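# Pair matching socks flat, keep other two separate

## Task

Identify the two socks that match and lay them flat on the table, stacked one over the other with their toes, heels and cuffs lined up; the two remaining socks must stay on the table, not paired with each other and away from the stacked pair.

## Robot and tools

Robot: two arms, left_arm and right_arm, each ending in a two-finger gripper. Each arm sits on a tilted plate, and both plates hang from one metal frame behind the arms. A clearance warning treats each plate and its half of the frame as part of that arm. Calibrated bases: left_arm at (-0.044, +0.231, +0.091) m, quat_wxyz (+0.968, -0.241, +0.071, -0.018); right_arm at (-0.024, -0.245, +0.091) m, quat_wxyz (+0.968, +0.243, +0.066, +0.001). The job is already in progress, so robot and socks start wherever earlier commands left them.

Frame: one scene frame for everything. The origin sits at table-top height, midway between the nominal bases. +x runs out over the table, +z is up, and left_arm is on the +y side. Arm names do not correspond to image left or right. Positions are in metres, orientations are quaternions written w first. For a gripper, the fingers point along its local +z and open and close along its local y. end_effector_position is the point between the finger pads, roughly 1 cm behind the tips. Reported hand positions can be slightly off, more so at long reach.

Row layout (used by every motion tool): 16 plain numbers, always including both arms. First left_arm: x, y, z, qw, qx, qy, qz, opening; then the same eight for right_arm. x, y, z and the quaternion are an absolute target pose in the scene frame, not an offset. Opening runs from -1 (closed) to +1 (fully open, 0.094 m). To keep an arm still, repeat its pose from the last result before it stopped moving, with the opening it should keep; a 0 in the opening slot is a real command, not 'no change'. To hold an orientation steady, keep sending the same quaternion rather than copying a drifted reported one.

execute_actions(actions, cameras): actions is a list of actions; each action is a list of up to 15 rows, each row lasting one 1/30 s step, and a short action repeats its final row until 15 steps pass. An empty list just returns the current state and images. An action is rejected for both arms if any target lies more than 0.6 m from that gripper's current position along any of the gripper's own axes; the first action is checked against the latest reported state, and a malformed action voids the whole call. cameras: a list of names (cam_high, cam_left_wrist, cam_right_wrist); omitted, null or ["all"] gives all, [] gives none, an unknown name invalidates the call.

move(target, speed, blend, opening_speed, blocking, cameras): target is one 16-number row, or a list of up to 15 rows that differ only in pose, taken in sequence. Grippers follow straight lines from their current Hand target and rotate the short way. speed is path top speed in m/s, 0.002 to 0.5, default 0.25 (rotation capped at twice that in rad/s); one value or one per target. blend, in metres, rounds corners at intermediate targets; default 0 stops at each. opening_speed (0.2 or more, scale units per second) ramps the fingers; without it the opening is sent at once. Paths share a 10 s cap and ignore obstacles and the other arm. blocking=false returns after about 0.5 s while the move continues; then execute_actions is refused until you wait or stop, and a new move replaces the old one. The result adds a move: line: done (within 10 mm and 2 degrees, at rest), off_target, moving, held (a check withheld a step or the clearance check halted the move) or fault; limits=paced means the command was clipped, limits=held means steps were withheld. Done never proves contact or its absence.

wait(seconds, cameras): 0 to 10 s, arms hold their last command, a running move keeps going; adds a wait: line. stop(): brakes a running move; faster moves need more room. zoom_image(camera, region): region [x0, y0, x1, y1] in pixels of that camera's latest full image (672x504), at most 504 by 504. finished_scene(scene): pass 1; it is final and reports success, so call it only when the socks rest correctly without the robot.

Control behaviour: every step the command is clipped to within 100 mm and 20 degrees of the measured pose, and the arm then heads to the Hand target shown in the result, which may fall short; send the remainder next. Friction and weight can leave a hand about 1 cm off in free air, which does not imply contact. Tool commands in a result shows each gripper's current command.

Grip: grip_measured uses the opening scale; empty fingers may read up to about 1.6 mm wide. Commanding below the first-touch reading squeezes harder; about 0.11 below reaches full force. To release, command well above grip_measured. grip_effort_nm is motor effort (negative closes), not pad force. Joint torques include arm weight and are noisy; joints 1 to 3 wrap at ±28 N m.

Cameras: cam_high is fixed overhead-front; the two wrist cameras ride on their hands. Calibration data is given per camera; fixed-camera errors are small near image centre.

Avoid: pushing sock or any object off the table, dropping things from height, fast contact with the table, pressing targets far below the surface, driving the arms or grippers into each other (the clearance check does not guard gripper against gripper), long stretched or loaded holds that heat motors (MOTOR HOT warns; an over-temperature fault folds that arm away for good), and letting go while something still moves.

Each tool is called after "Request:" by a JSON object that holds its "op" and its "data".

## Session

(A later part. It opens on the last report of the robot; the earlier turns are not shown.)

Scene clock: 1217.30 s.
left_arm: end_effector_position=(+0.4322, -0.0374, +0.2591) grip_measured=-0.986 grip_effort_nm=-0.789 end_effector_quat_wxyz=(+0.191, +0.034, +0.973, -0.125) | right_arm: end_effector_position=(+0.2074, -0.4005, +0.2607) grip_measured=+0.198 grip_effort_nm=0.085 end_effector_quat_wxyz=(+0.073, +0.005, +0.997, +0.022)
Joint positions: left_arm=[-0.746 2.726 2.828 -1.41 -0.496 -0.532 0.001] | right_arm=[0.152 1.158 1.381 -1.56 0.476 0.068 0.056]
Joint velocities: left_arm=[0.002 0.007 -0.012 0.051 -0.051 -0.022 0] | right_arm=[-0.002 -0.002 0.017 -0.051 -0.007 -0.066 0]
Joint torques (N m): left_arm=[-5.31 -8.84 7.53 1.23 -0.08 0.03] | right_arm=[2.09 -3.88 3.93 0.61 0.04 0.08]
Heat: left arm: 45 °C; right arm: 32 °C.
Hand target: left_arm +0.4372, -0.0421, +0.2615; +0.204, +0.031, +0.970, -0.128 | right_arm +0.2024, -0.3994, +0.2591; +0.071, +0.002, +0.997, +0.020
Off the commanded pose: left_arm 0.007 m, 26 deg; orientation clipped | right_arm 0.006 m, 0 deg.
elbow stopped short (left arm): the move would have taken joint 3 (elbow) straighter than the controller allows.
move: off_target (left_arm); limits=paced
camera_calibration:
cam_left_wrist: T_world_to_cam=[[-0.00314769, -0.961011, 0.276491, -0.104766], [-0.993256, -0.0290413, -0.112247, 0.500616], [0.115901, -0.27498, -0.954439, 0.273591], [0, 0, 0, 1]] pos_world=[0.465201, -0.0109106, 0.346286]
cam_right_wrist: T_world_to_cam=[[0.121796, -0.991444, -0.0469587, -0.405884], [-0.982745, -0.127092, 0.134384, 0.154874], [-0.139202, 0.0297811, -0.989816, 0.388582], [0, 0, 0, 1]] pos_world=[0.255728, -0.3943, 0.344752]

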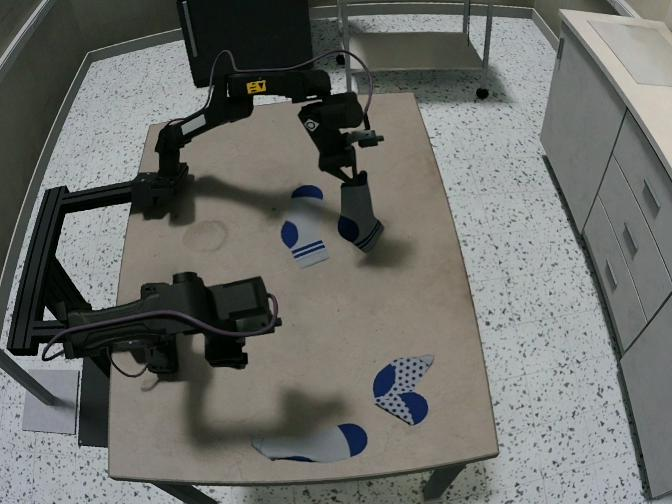

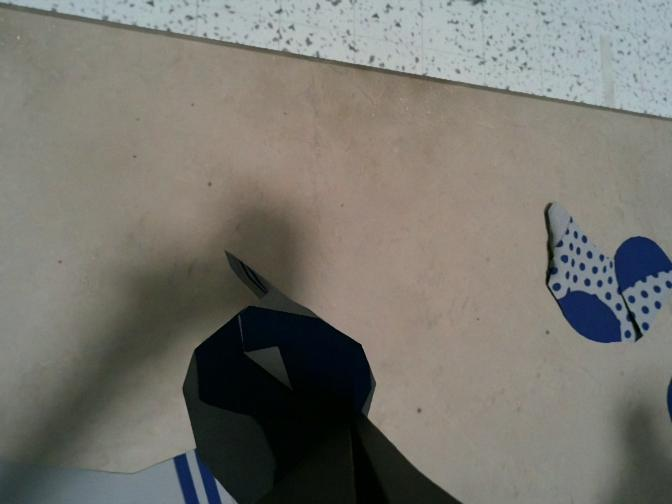

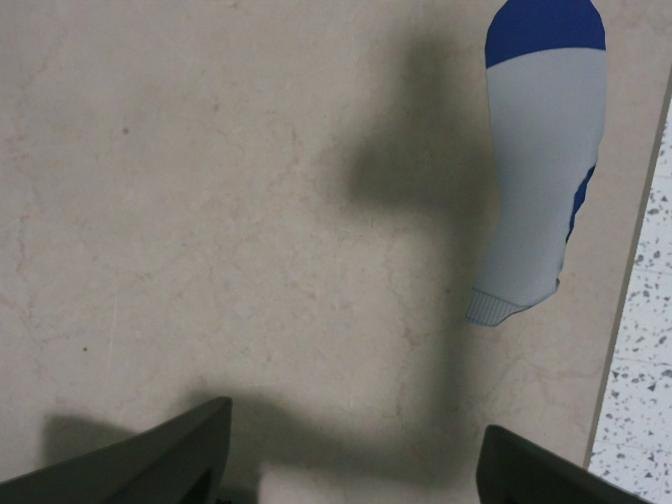

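Request:
{"op": "move", "data": {"target": [[0.435,-0.04,0.22,0,0.031,0.9995,0,-1,0.2022,-0.3994,0.2592,0.071,0.002,0.997,0.020,0.2],[0.435,0.06,0.12,0,0.031,0.9995,0,-1,0.2022,-0.3994,0.2592,0.071,0.002,0.997,0.020,0.2],[0.435,0.165,0.04,0,0.031,0.9995,0,-1,0.2022,-0.3994,0.2592,0.071,0.002,0.997,0.020,0.2]], "speed": 0.08, "blend": 0.02}}

Request:
{"op": "zoom_image", "data": {"camera": "cam_left_wrist", "region": [100, 50, 600, 504]}}

Request:
{"op": "zoom_image", "data": {"camera": "cam_high", "region": [240, 120, 440, 320]}}

Scene clock: 1228.30 s.
left_arm: end_effector_position=(+0.4215, +0.1599, +0.0222) grip_measured=-0.986 grip_effort_nm=-0.789 end_effector_quat_wxyz=(-0.029, +0.038, +0.999, -0.001) | right_arm: end_effector_position=(+0.2074, -0.4005, +0.2607) grip_measured=+0.198 grip_effort_nm=0.090 end_effector_quat_wxyz=(+0.073, +0.005, +0.997, +0.022)
Joint positions: left_arm=[-0.243 2.534 2.019 -1.108 -0.492 -0.231 0.001] | right_arm=[0.152 1.158 1.381 -1.56 0.476 0.068 0.056]
Joint velocities: left_arm=[-0.012 -0.012 -0.007 -0.037 -0.007 -0.007 0] | right_arm=[0.012 -0.012 0.017 0.007 0.007 -0.007 0]
Joint torques (N m): left_arm=[-5.59 -13.89 4.4 0.32 -0.09 0.03] | right_arm=[2.07 -3.88 3.93 0.61 0.04 0.08]
Heat: left arm: 46 °C; right arm: 32 °C.
Hand target: left_arm +0.4329, +0.1655, +0.0415; -0.002, +0.029, +1.000, -0.006 | right_arm +0.2024, -0.3994, +0.2591; +0.071, +0.002, +0.997, +0.020
Off the commanded pose: left_arm 0.023 m, 3 deg | right_arm 0.006 m, 0 deg.
elbow stopped short (left arm): the move would have taken joint 3 (elbow) straighter than the controller allows.
move: off_target (left_arm); limits=paced
camera_calibration:
cam_left_wrist: T_world_to_cam=[[0.0435351, -0.999052, -0.000733184, 0.142947], [-0.950333, -0.0416384, 0.308438, 0.443733], [-0.308176, -0.0127311, -0.951244, 0.239702], [0, 0, 0, 1]] pos_world=[0.489341, 0.16434, 0.0912557]
cam_right_wrist: T_world_to_cam=[[0.121796, -0.991444, -0.0469587, -0.405884], [-0.982745, -0.127092, 0.134384, 0.154874], [-0.139202, 0.0297811, -0.989816, 0.388582], [0, 0, 0, 1]] pos_world=[0.255728, -0.3943, 0.344752]

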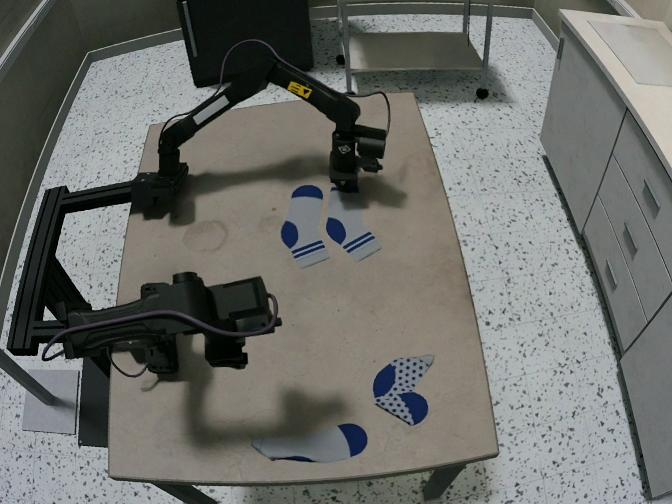

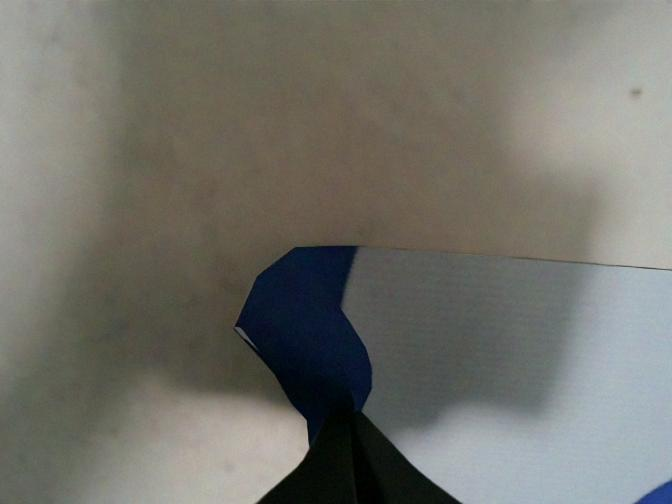

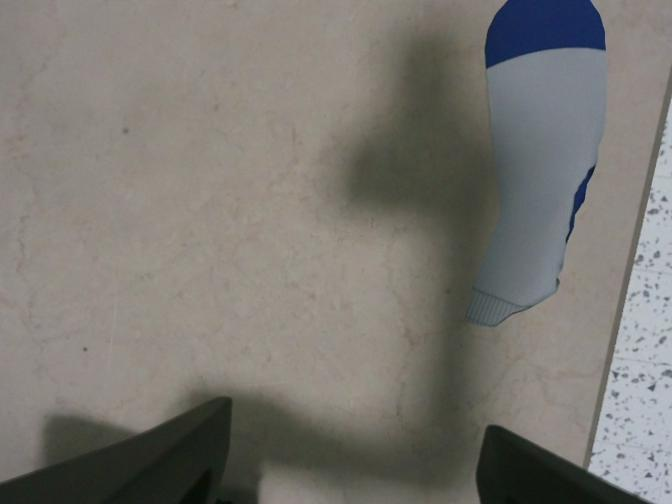

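Scaled by 1.008.

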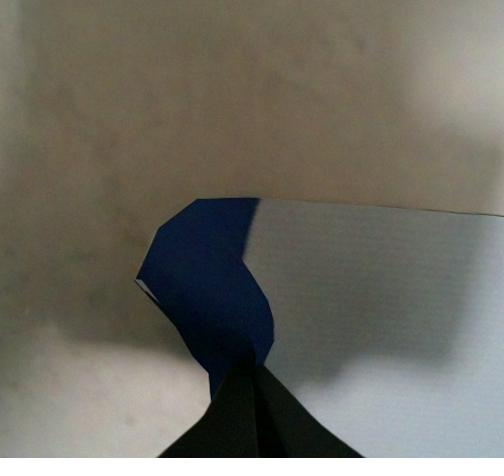

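Scaled by 2.520.

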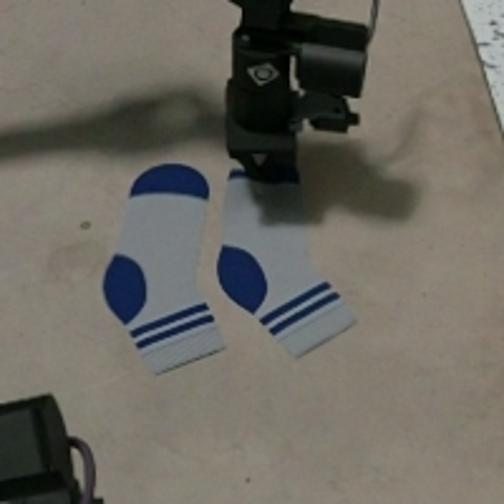

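Request:
{"op": "move", "data": {"target": [[0.435,0.145,0.085,0,0.031,0.9995,0,-1,0.2022,-0.3994,0.2592,0.071,0.002,0.997,0.020,0.2],[0.433,0.155,0.055,0,0.031,0.9995,0,-1,0.2022,-0.3994,0.2592,0.071,0.002,0.997,0.020,0.2],[0.435,0.118,0.015,0,0.031,0.9995,0,-1,0.2022,-0.3994,0.2592,0.071,0.002,0.997,0.020,0.2]], "speed": 0.08}}

Request:
{"op": "zoom_image", "data": {"camera": "cam_left_wrist", "region": [100, 50, 600, 504]}}

Request:
{"op": "zoom_image", "data": {"camera": "cam_high", "region": [240, 120, 440, 320]}}

Scene clock: 1235.67 s.
left_arm: end_effector_position=(+0.4289, +0.1311, +0.0136) grip_measured=-0.986 grip_effort_nm=-0.779 end_effector_quat_wxyz=(-0.014, +0.030, +0.999, +0.003) | right_arm: end_effector_position=(+0.2074, -0.4005, +0.2607) grip_measured=+0.198 grip_effort_nm=0.085 end_effector_quat_wxyz=(+0.073, +0.005, +0.997, +0.022)
Joint positions: left_arm=[-0.286 2.612 2.083 -1.085 -0.505 -0.281 0.001] | right_arm=[0.152 1.158 1.381 -1.56 0.476 0.068 0.056]
Joint velocities: left_arm=[-0.012 0.002 -0.002 -0.022 0.007 -0.007 -0.001] | right_arm=[-0.022 -0.022 -0.017 -0.051 -0.051 -0.066 0]
Joint torques (N m): left_arm=[-6.78 -8.94 6.91 0.45 -0.03 -0.06] | right_arm=[2.07 -3.89 3.93 0.61 0.05 0.08]
Heat: left arm: 49 °C; right arm: 32 °C.
Hand target: left_arm +0.4342, +0.1184, +0.0149; +0.000, +0.031, +1.000, +0.000 | right_arm +0.2024, -0.3994, +0.2591; +0.071, +0.002, +0.997, +0.020
Off the commanded pose: left_arm 0.015 m, 2 deg | right_arm 0.006 m, 0 deg.
move: off_target (left_arm)
camera_calibration:
cam_left_wrist: T_world_to_cam=[[0.059134, -0.998234, -0.00569935, 0.107068], [-0.958595, -0.0583772, 0.278727, 0.458347], [-0.278567, -0.0110189, -0.960354, 0.220624], [0, 0, 0, 1]] pos_world=[0.494496, 0.136067, 0.0847335]
cam_right_wrist: T_world_to_cam=[[0.121796, -0.991444, -0.0469587, -0.405884], [-0.982745, -0.127092, 0.134384, 0.154874], [-0.139202, 0.0297811, -0.989816, 0.388582], [0, 0, 0, 1]] pos_world=[0.255728, -0.3943, 0.344752]

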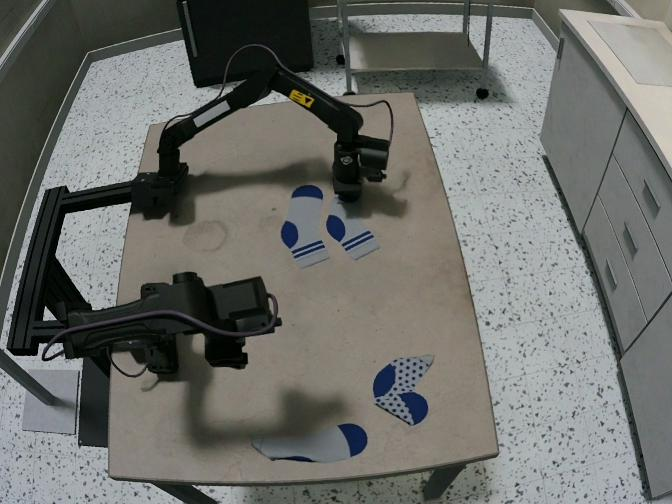

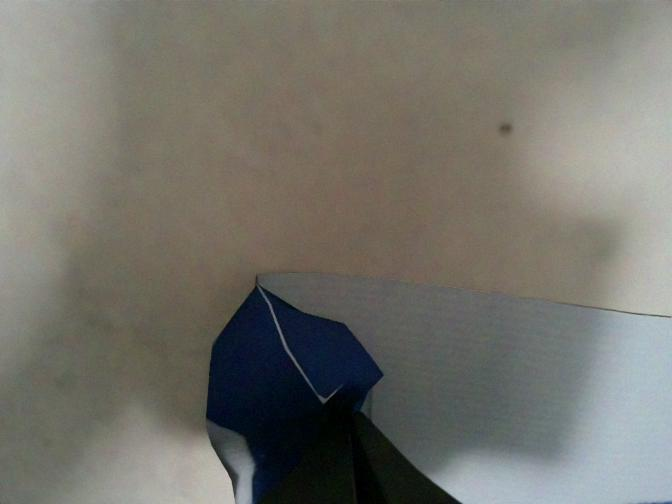

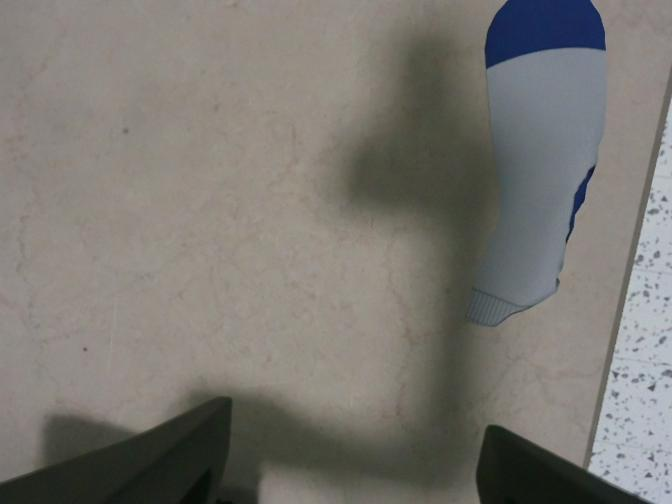

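Scaled by 1.008.

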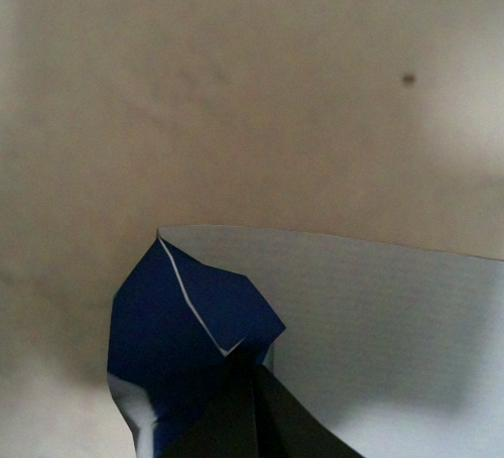

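Scaled by 2.520.

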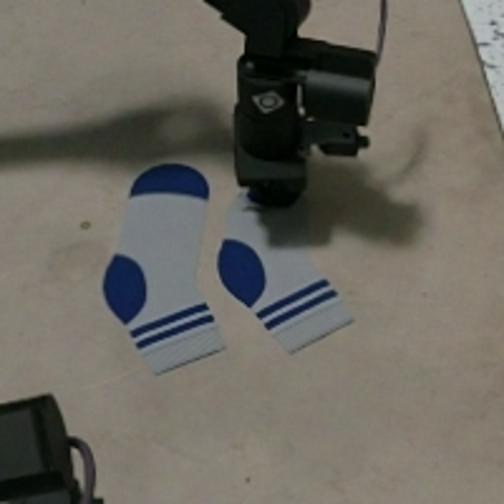

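Request:
{"op": "move", "data": {"target": [0.435,0.122,0.017,0,0.031,0.9995,0,-0.3,0.2022,-0.3994,0.2592,0.071,0.002,0.997,0.020,0.2], "opening_speed": 0.6, "cameras": []}}

Request:
{"op": "move", "data": {"target": [[0.43,0.128,0.09,0,0.031,0.9995,0,-0.3,0.2022,-0.3994,0.2592,0.071,0.002,0.997,0.020,0.2],[0.38,0.13,0.17,0,0.031,0.9995,0,-0.3,0.2022,-0.3994,0.2592,0.071,0.002,0.997,0.020,0.2]], "speed": 0.1}}

Request:
{"op": "zoom_image", "data": {"camera": "cam_left_wrist", "region": [100, 50, 600, 504]}}

Request:
{"op": "zoom_image", "data": {"camera": "cam_high", "region": [240, 120, 440, 320]}}

Scene clock: 1241.37 s.
left_arm: end_effector_position=(+0.4294, +0.1309, +0.0136) grip_measured=-0.302 grip_effort_nm=0.095 end_effector_quat_wxyz=(-0.013, +0.029, +0.999, +0.002) | right_arm: end_effector_position=(+0.2074, -0.4005, +0.2607) grip_measured=+0.198 grip_effort_nm=0.085 end_effector_quat_wxyz=(+0.073, +0.005, +0.997, +0.022)
Joint positions: left_arm=[-0.286 2.612 2.083 -1.083 -0.505 -0.281 0.033] | right_arm=[0.152 1.158 1.381 -1.56 0.476 0.068 0.056]
Joint velocities: left_arm=[0.007 -0.012 0.007 -0.007 -0.022 -0.022 0] | right_arm=[0.007 0.007 0.012 0.066 0.037 -0.051 0]
Joint torques (N m): left_arm=[-6.48 -9.59 6.6 0.36 -0.07 -0.06] | right_arm=[2.07 -3.88 3.93 0.61 0.05 0.08]
Heat: left arm: 49 °C; right arm: 32 °C.
Hand target: left_arm +0.4347, +0.1221, +0.0170; +0.000, +0.031, +1.000, +0.000 | right_arm +0.2024, -0.3994, +0.2591; +0.071, +0.002, +0.997, +0.020
Off the commanded pose: left_arm 0.011 m, 2 deg | right_arm 0.006 m, 0 deg.
move: off_target (left_arm)
No camera images: "cameras" was empty.

Scene clock: 1243.70 s.
left_arm: end_effector_position=(+0.3859, +0.1324, +0.1517) grip_measured=-0.302 grip_effort_nm=0.100 end_effector_quat_wxyz=(-0.012, +0.027, +1.000, +0.009) | right_arm: end_effector_position=(+0.2074, -0.4005, +0.2607) grip_measured=+0.198 grip_effort_nm=0.090 end_effector_quat_wxyz=(+0.073, +0.005, +0.997, +0.022)
Joint positions: left_arm=[-0.464 2.383 2.116 -1.448 -0.502 -0.49 0.033] | right_arm=[0.152 1.158 1.381 -1.56 0.476 0.068 0.056]
Joint velocities: left_arm=[0.012 -0.017 -0.007 -0.007 -0.051 0.022 0] | right_arm=[-0.002 -0.017 0.012 0.022 0.007 -0.051 0]
Joint torques (N m): left_arm=[-6.86 -11.89 4.78 0.02 0.02 -0.11] | right_arm=[2.09 -3.88 3.93 0.61 0.04 0.08]
Heat: left arm: 49 °C; right arm: 32 °C.
Hand target: left_arm +0.3821, +0.1306, +0.1697; +0.000, +0.031, +1.000, +0.003 | right_arm +0.2024, -0.3994, +0.2591; +0.071, +0.002, +0.997, +0.020
Off the commanded pose: left_arm 0.019 m, 2 deg | right_arm 0.006 m, 0 deg.
move: off_target (left_arm)
camera_calibration:
cam_left_wrist: T_world_to_cam=[[0.0652159, -0.997695, -0.0187726, 0.111316], [-0.9593, -0.0678638, 0.274112, 0.380977], [-0.274754, 0.000132033, -0.961514, 0.338523], [0, 0, 0, 1]] pos_world=[0.451222, 0.136869, 0.223154]
cam_right_wrist: T_world_to_cam=[[0.121796, -0.991444, -0.0469587, -0.405884], [-0.982745, -0.127092, 0.134384, 0.154874], [-0.139202, 0.0297811, -0.989816, 0.388582], [0, 0, 0, 1]] pos_world=[0.255728, -0.3943, 0.344752]

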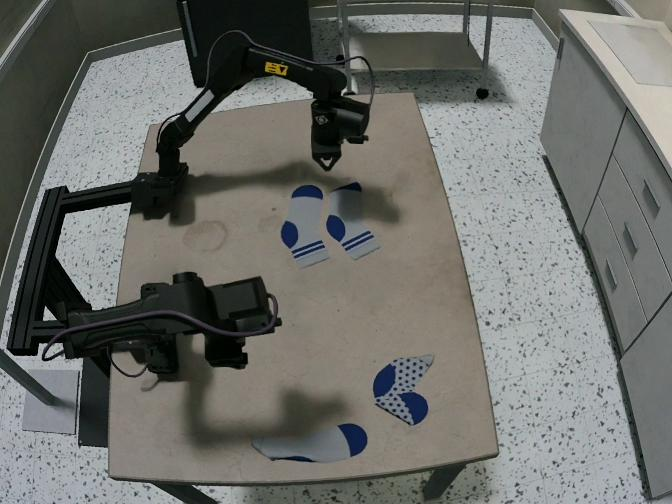

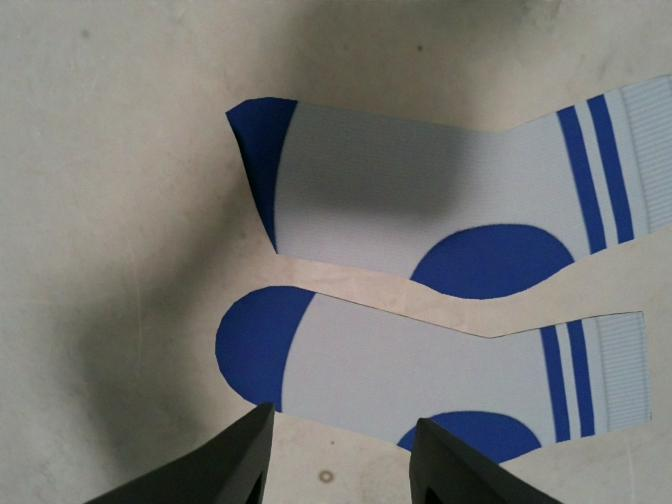

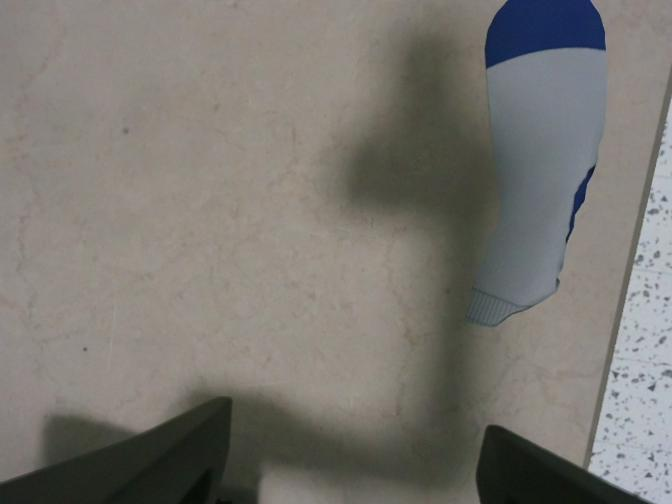

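Scaled by 1.008.

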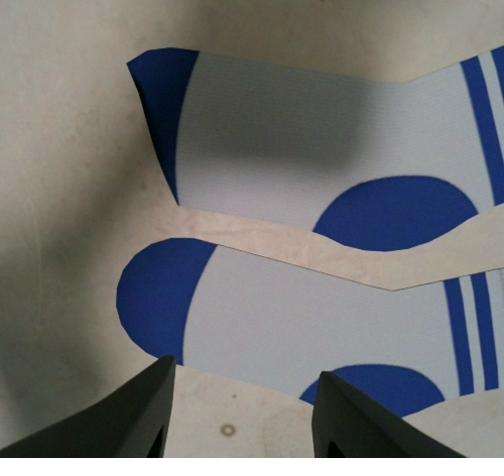

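Scaled by 2.520.

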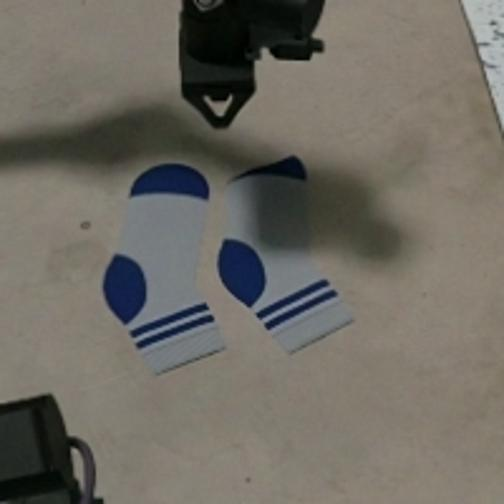

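Request:
{"op": "move", "data": {"target": [0.37,0.0,0.20,0,0.031,0.9995,0,-0.2,0.2022,-0.3994,0.2592,0.071,0.002,0.997,0.020,0.2], "speed": 0.15}}

Scene clock: 1261.90 s.
left_arm: end_effector_position=(+0.3737, +0.0083, +0.1952) grip_measured=-0.202 grip_effort_nm=0.095 end_effector_quat_wxyz=(+0.044, +0.025, +0.998, -0.031) | right_arm: end_effector_position=(+0.2074, -0.4005, +0.2607) grip_measured=+0.198 grip_effort_nm=0.090 end_effector_quat_wxyz=(+0.073, +0.005, +0.997, +0.022)
Joint positions: left_arm=[-0.704 2.633 2.505 -1.555 -0.471 -0.691 0.037] | right_arm=[0.152 1.158 1.381 -1.56 0.476 0.068 0.056]
Joint velocities: left_arm=[0.012 -0.017 -0.002 -0.022 0.007 -0.037 -0.001] | right_arm=[0.017 -0.007 0.017 -0.007 -0.007 -0.022 0.001]
Joint torques (N m): left_arm=[-6.35 -8.54 7.62 0.3 0.01 -0.1] | right_arm=[2.07 -3.88 3.95 0.61 0.04 0.08]
Heat: left arm: 49 °C; right arm: 32 °C.
Hand target: left_arm +0.3692, +0.0009, +0.1988; +0.046, +0.031, +0.998, -0.031 | right_arm +0.2024, -0.3994, +0.2591; +0.071, +0.002, +0.997, +0.020
Off the commanded pose: left_arm 0.010 m, 6 deg | right_arm 0.006 m, 0 deg.
joint sent to its limit (left arm) — joint 4 (wrist pitch), lower limit. The joint targets are off in orientation, not in position.
move: off_target (left_arm)
camera_calibration:
cam_left_wrist: T_world_to_cam=[[0.066298, -0.9952, 0.0719782, -0.0290912], [-0.983761, -0.0531367, 0.171437, 0.377994], [-0.16679, -0.0821753, -0.982562, 0.341447], [0, 0, 0, 1]] pos_world=[0.430735, 0.0191923, 0.272785]
cam_right_wrist: T_world_to_cam=[[0.121796, -0.991444, -0.0469587, -0.405884], [-0.982745, -0.127092, 0.134384, 0.154874], [-0.139202, 0.0297811, -0.989816, 0.388582], [0, 0, 0, 1]] pos_world=[0.255728, -0.3943, 0.344752]

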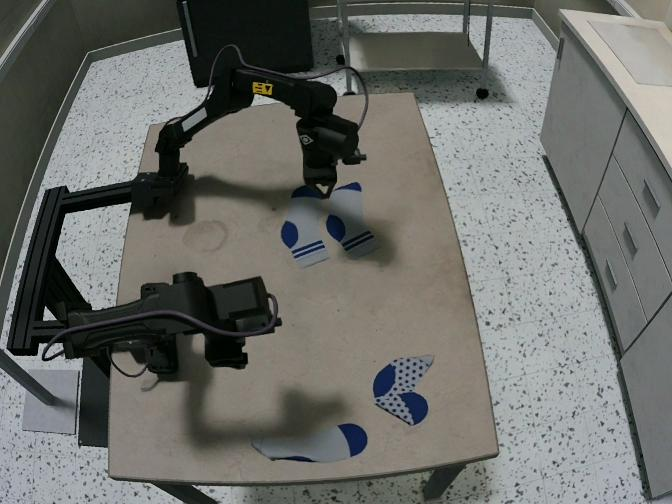

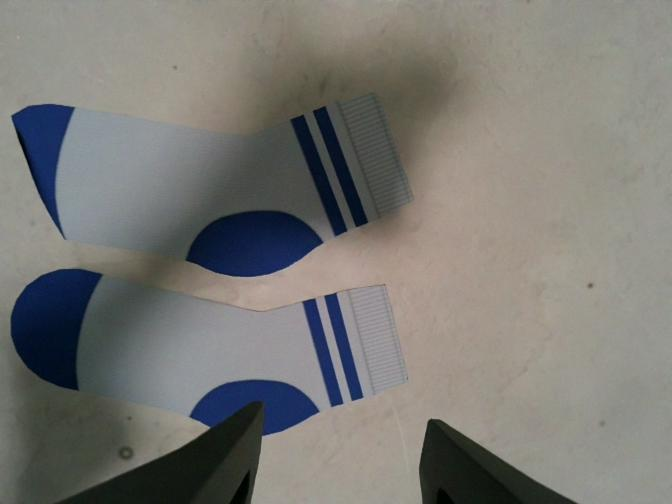

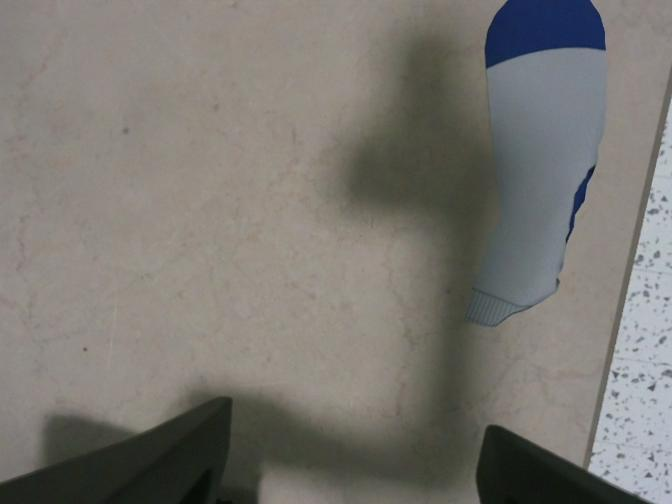

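Request:
{"op": "move", "data": {"target": [0.455,-0.041,0.12,0,0.545,0.839,0,-0.2,0.2022,-0.3994,0.2592,0.071,0.002,0.997,0.020,0.2], "speed": 0.15}}

Scene clock: 1278.90 s.
left_arm: end_effector_position=(+0.4484, -0.0368, +0.1191) grip_measured=-0.202 grip_effort_nm=0.100 end_effector_quat_wxyz=(+0.130, +0.542, +0.830, -0.004) | right_arm: end_effector_position=(+0.2074, -0.4005, +0.2607) grip_measured=+0.198 grip_effort_nm=0.090 end_effector_quat_wxyz=(+0.073, +0.005, +0.997, +0.022)
Joint positions: left_arm=[-0.61 2.95 2.827 -1.339 -0.479 0.603 0.037] | right_arm=[0.152 1.158 1.381 -1.56 0.476 0.068 0.056]
Joint velocities: left_arm=[0.027 0.002 0.007 -0.007 -0.037 -0.066 0] | right_arm=[0.002 0.002 0.002 0.022 -0.051 0.022 0]
Joint torques (N m): left_arm=[-5.67 -9.74 7.9 0.92 -0.04 0] | right_arm=[2.09 -3.88 3.95 0.61 0.04 0.08]
Heat: left arm: 48 °C; right arm: 32 °C.
Hand target: left_arm +0.4533, -0.0416, +0.1186; +0.142, +0.539, +0.830, -0.002 | right_arm +0.2024, -0.3994, +0.2591; +0.071, +0.002, +0.997, +0.020
Off the commanded pose: left_arm 0.008 m, 15 deg | right_arm 0.006 m, 0 deg.
elbow stopped short (left arm): the move would have taken joint 3 (elbow) straighter than the controller allows.
move: off_target (left_arm)
camera_calibration:
cam_left_wrist: T_world_to_cam=[[-0.850531, -0.515447, -0.104459, 0.3764], [-0.519663, 0.854219, 0.0161331, 0.305869], [0.0809152, 0.0680053, -0.994398, 0.171328], [0, 0, 0, 1]] pos_world=[0.465225, -0.0789164, 0.204752]
cam_right_wrist: T_world_to_cam=[[0.121796, -0.991444, -0.0469587, -0.405884], [-0.982745, -0.127092, 0.134384, 0.154874], [-0.139202, 0.0297811, -0.989816, 0.388582], [0, 0, 0, 1]] pos_world=[0.255728, -0.3943, 0.344752]

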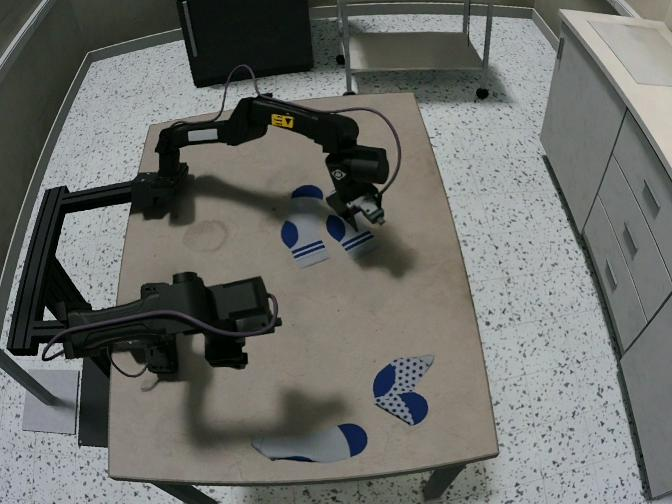

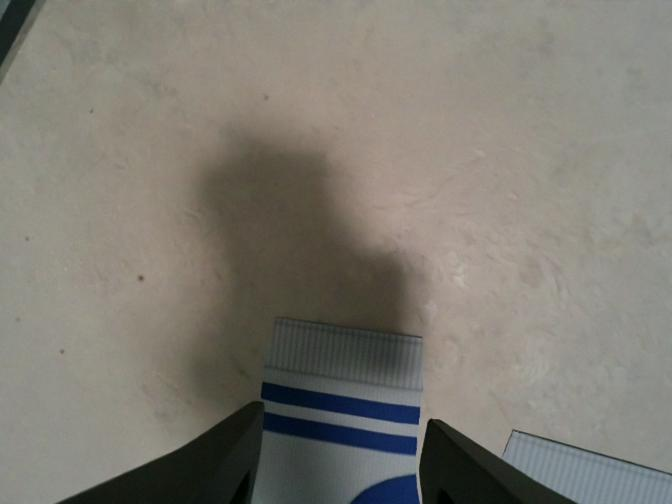

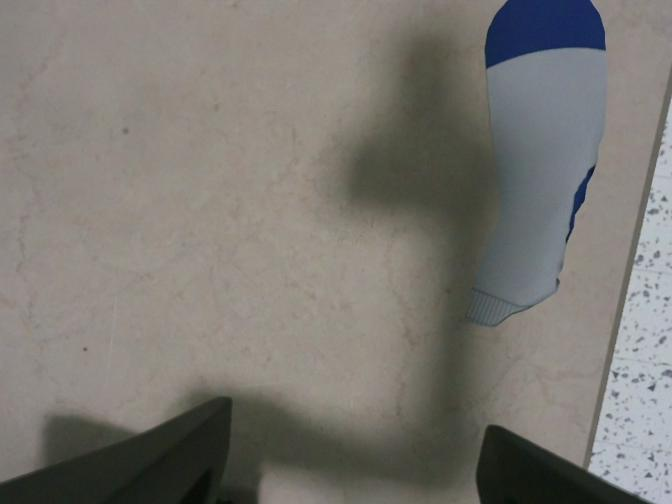

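Request:
{"op": "move", "data": {"target": [0.458,-0.030,0.035,0,0.545,0.839,0,-0.2,0.2022,-0.3994,0.2592,0.071,0.002,0.997,0.020,0.2], "speed": 0.1}}

Request:
{"op": "zoom_image", "data": {"camera": "cam_high", "region": [300, 180, 420, 280]}}

Scene clock: 1286.57 s.
left_arm: end_effector_position=(+0.4512, -0.0244, +0.0349) grip_measured=-0.202 grip_effort_nm=0.090 end_effector_quat_wxyz=(+0.081, +0.544, +0.835, -0.002) | right_arm: end_effector_position=(+0.2074, -0.4005, +0.2607) grip_measured=+0.198 grip_effort_nm=0.090 end_effector_quat_wxyz=(+0.073, +0.005, +0.997, +0.022)
Joint positions: left_arm=[-0.521 3.08 2.827 -1.275 -0.483 0.649 0.037] | right_arm=[0.152 1.158 1.381 -1.56 0.476 0.068 0.056]
Joint velocities: left_arm=[-0.002 0.012 -0.007 -0.037 -0.037 0.037 0] | right_arm=[-0.012 -0.007 -0.002 -0.066 -0.051 -0.051 -0.001]
Joint torques (N m): left_arm=[-5.89 -10.36 8.03 0.72 -0.03 0.03] | right_arm=[2.09 -3.88 3.95 0.61 0.05 0.08]
Heat: left arm: 48 °C; right arm: 32 °C.
Hand target: left_arm +0.4563, -0.0291, +0.0351; +0.093, +0.542, +0.835, +0.001 | right_arm +0.2024, -0.3994, +0.2591; +0.071, +0.002, +0.997, +0.020
Off the commanded pose: left_arm 0.009 m, 9 deg | right_arm 0.006 m, 0 deg.
elbow stopped short (left arm): the move would have taken joint 3 (elbow) straighter than the controller allows.
move: off_target (left_arm)
camera_calibration:
cam_left_wrist: T_world_to_cam=[[-0.855992, -0.51275, -0.0660634, 0.377554], [-0.516988, 0.849148, 0.108035, 0.293539], [0.000702689, 0.126631, -0.99195, 0.124038], [0, 0, 0, 1]] pos_world=[0.474853, -0.0713743, 0.116269]
cam_right_wrist: T_world_to_cam=[[0.121796, -0.991444, -0.0469587, -0.405884], [-0.982745, -0.127092, 0.134384, 0.154874], [-0.139202, 0.0297811, -0.989816, 0.388582], [0, 0, 0, 1]] pos_world=[0.255728, -0.3943, 0.344752]

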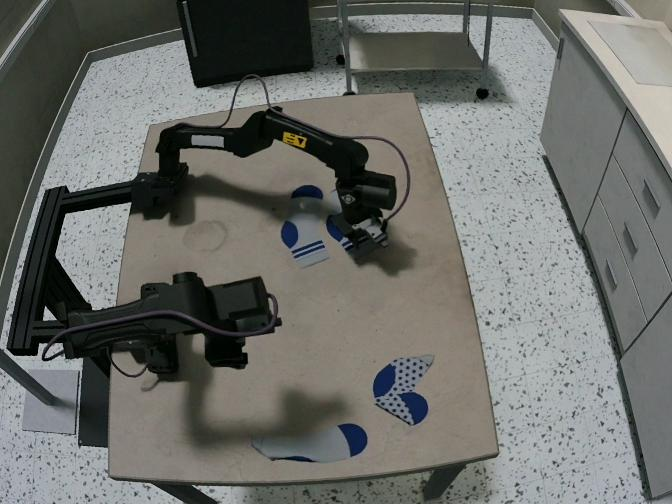

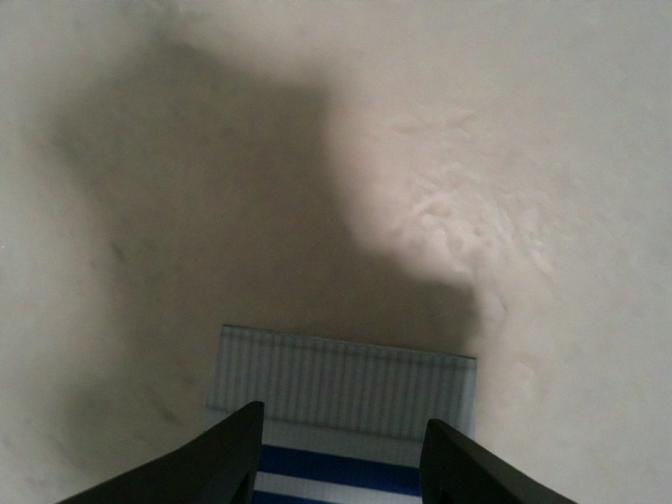

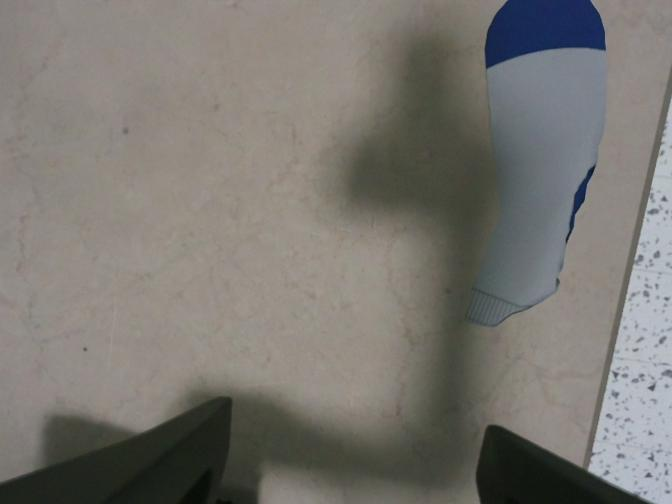

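Scaled by 4.200.

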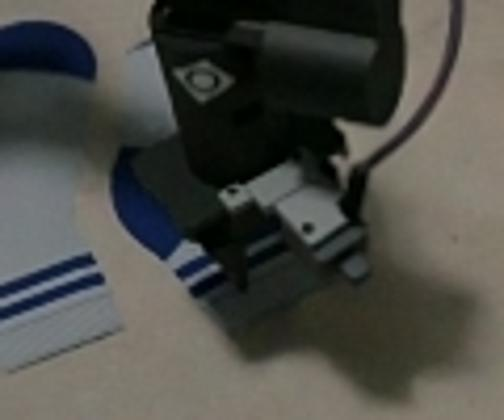

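Request:
{"op": "move", "data": {"target": [0.462,-0.030,-0.008,0,0.545,0.839,0,-0.2,0.2022,-0.3994,0.2592,0.071,0.002,0.997,0.020,0.2], "speed": 0.05}}

Request:
{"op": "zoom_image", "data": {"camera": "cam_high", "region": [300, 180, 420, 280]}}

Scene clock: 1293.87 s.
left_arm: end_effector_position=(+0.4629, -0.0272, +0.0128) grip_measured=-0.202 grip_effort_nm=0.095 end_effector_quat_wxyz=(+0.096, +0.542, +0.835, +0.001) | right_arm: end_effector_position=(+0.2074, -0.4005, +0.2607) grip_measured=+0.198 grip_effort_nm=0.090 end_effector_quat_wxyz=(+0.073, +0.005, +0.997, +0.022)
Joint positions: left_arm=[-0.496 3.12 2.831 -1.191 -0.483 0.69 0.037] | right_arm=[0.152 1.158 1.381 -1.56 0.476 0.068 0.056]
Joint velocities: left_arm=[0.022 -0.012 0.002 0.007 -0.037 0.066 -0.001] | right_arm=[0.002 0.002 -0.002 0.022 -0.051 -0.022 0]
Joint torques (N m): left_arm=[-5.07 -9.14 4.74 0.94 -0.03 0.05] | right_arm=[2.09 -3.89 3.93 0.61 0.05 0.08]
Heat: left arm: 48 °C; right arm: 32 °C.
Hand target: left_arm +0.4598, -0.0289, -0.0077; +0.088, +0.542, +0.836, +0.002 | right_arm +0.2024, -0.3994, +0.2591; +0.071, +0.002, +0.997, +0.020
Off the commanded pose: left_arm 0.021 m, 11 deg | right_arm 0.006 m, 0 deg.
elbow stopped short (left arm): the move would have taken joint 3 (elbow) straighter than the controller allows.
joint sent to its limit (left arm) — joint 2 (shoulder), upper limit. The joint targets are off in orientation, not in position.
move: off_target (left_arm)
camera_calibration:
cam_left_wrist: T_world_to_cam=[[-0.851853, -0.517159, -0.0830215, 0.382776], [-0.52305, 0.848283, 0.0826752, 0.30751], [0.0276694, 0.113851, -0.993112, 0.0896605], [0, 0, 0, 1]] pos_world=[0.484431, -0.0731074, 0.0953981]
cam_right_wrist: T_world_to_cam=[[0.121796, -0.991444, -0.0469587, -0.405884], [-0.982745, -0.127092, 0.134384, 0.154874], [-0.139202, 0.0297811, -0.989816, 0.388582], [0, 0, 0, 1]] pos_world=[0.255728, -0.3943, 0.344752]

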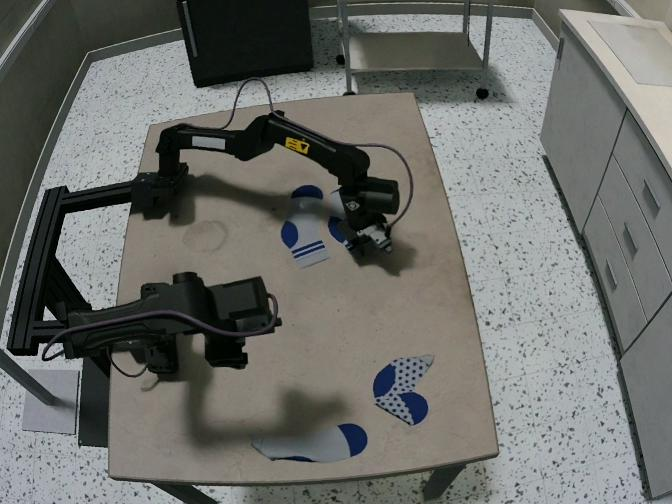

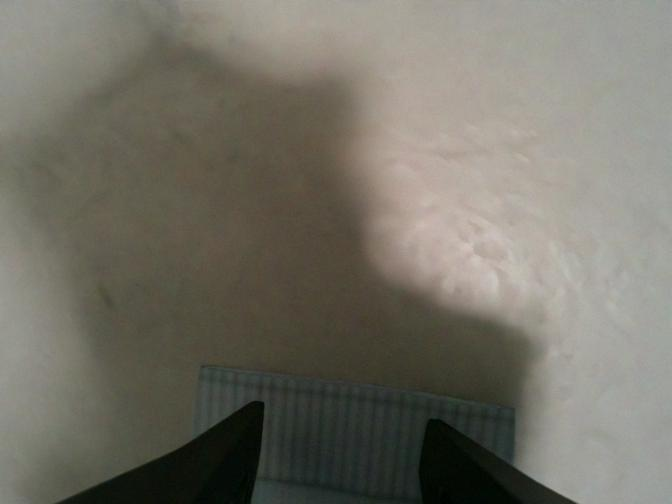

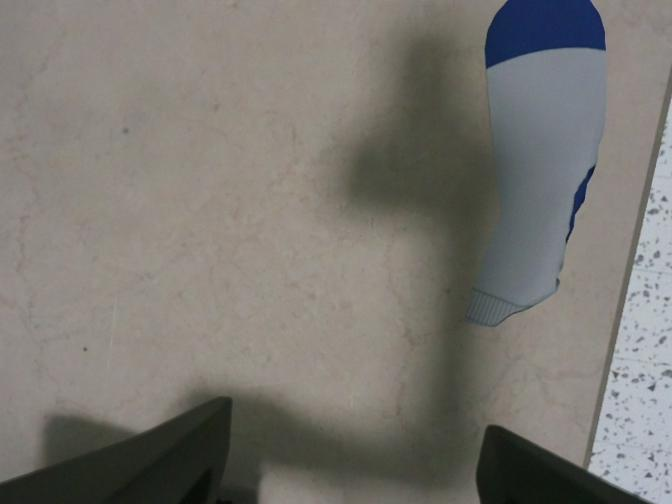

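Scaled by 4.200.

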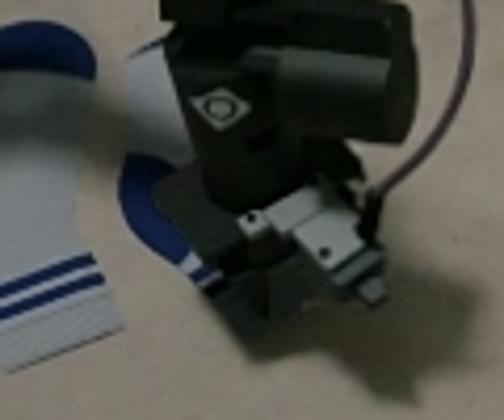

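Request:
{"op": "move", "data": {"target": [0.457,-0.030,-0.012,0.09,0.542,0.835,0,-1,0.2022,-0.3994,0.2592,0.071,0.002,0.997,0.020,0.2], "opening_speed": 0.6}}

Request:
{"op": "zoom_image", "data": {"camera": "cam_high", "region": [300, 180, 420, 280]}}

Scene clock: 1300.37 s.
left_arm: end_effector_position=(+0.4621, -0.0329, +0.0092) grip_measured=-0.993 grip_effort_nm=-0.418 end_effector_quat_wxyz=(+0.101, +0.541, +0.835, -0.007) | right_arm: end_effector_position=(+0.2074, -0.4005, +0.2607) grip_measured=+0.198 grip_effort_nm=0.090 end_effector_quat_wxyz=(+0.073, +0.005, +0.997, +0.022)
Joint positions: left_arm=[-0.496 3.112 2.796 -1.155 -0.466 0.69 0] | right_arm=[0.152 1.158 1.381 -1.56 0.476 0.068 0.056]
Joint velocities: left_arm=[-0.007 -0.007 -0.012 0.022 0.037 -0.095 0] | right_arm=[-0.012 0.002 0.007 0.007 -0.007 -0.051 -0.001]
Joint torques (N m): left_arm=[-5.11 -10.28 2.63 0.88 -0.11 -0.02] | right_arm=[2.09 -3.89 3.93 0.61 0.04 0.08]
Heat: left arm: 48 °C; right arm: 32 °C.
Hand target: left_arm +0.4561, -0.0296, -0.0114; +0.084, +0.543, +0.836, +0.000 | right_arm +0.2024, -0.3994, +0.2591; +0.071, +0.002, +0.997, +0.020
Off the commanded pose: left_arm 0.022 m, 1 deg | right_arm 0.006 m, 0 deg.
move: off_target (left_arm)
camera_calibration:
cam_left_wrist: T_world_to_cam=[[-0.851788, -0.518806, -0.0727809, 0.378733], [-0.523184, 0.849589, 0.0669099, 0.312485], [0.0271206, 0.0950709, -0.995101, 0.0864218], [0, 0, 0, 1]] pos_world=[0.483743, -0.0772111, 0.0926546]
cam_right_wrist: T_world_to_cam=[[0.121796, -0.991444, -0.0469587, -0.405884], [-0.982745, -0.127092, 0.134384, 0.154874], [-0.139202, 0.0297811, -0.989816, 0.388582], [0, 0, 0, 1]] pos_world=[0.255728, -0.3943, 0.344752]

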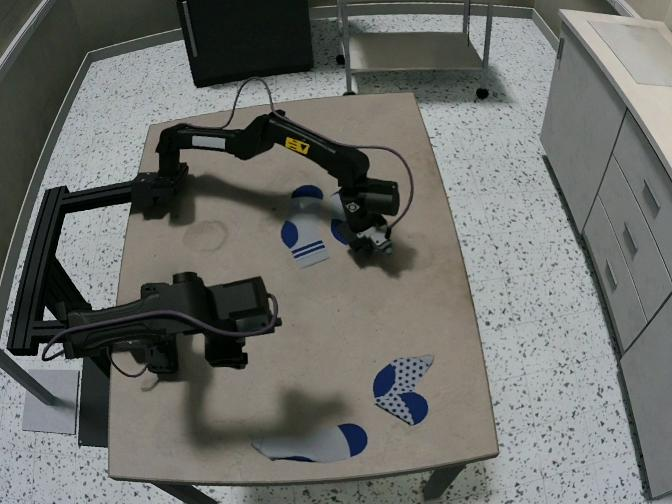

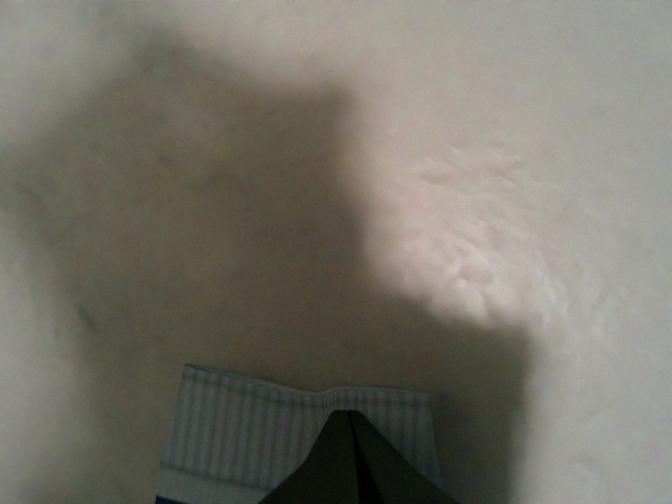

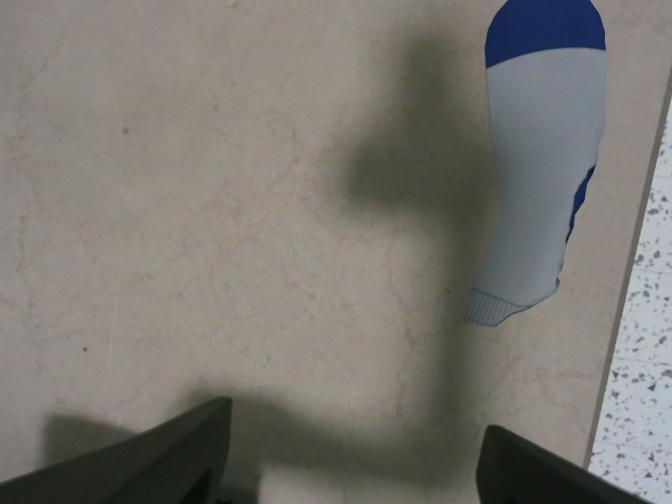

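Scaled by 4.200.

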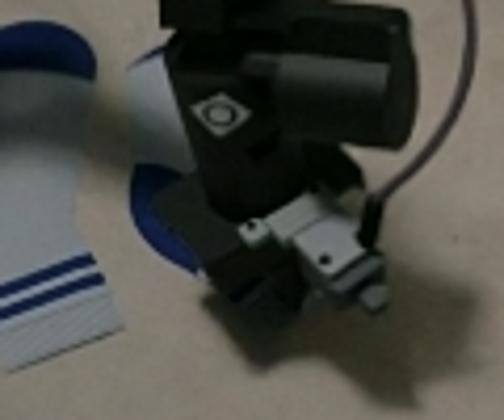

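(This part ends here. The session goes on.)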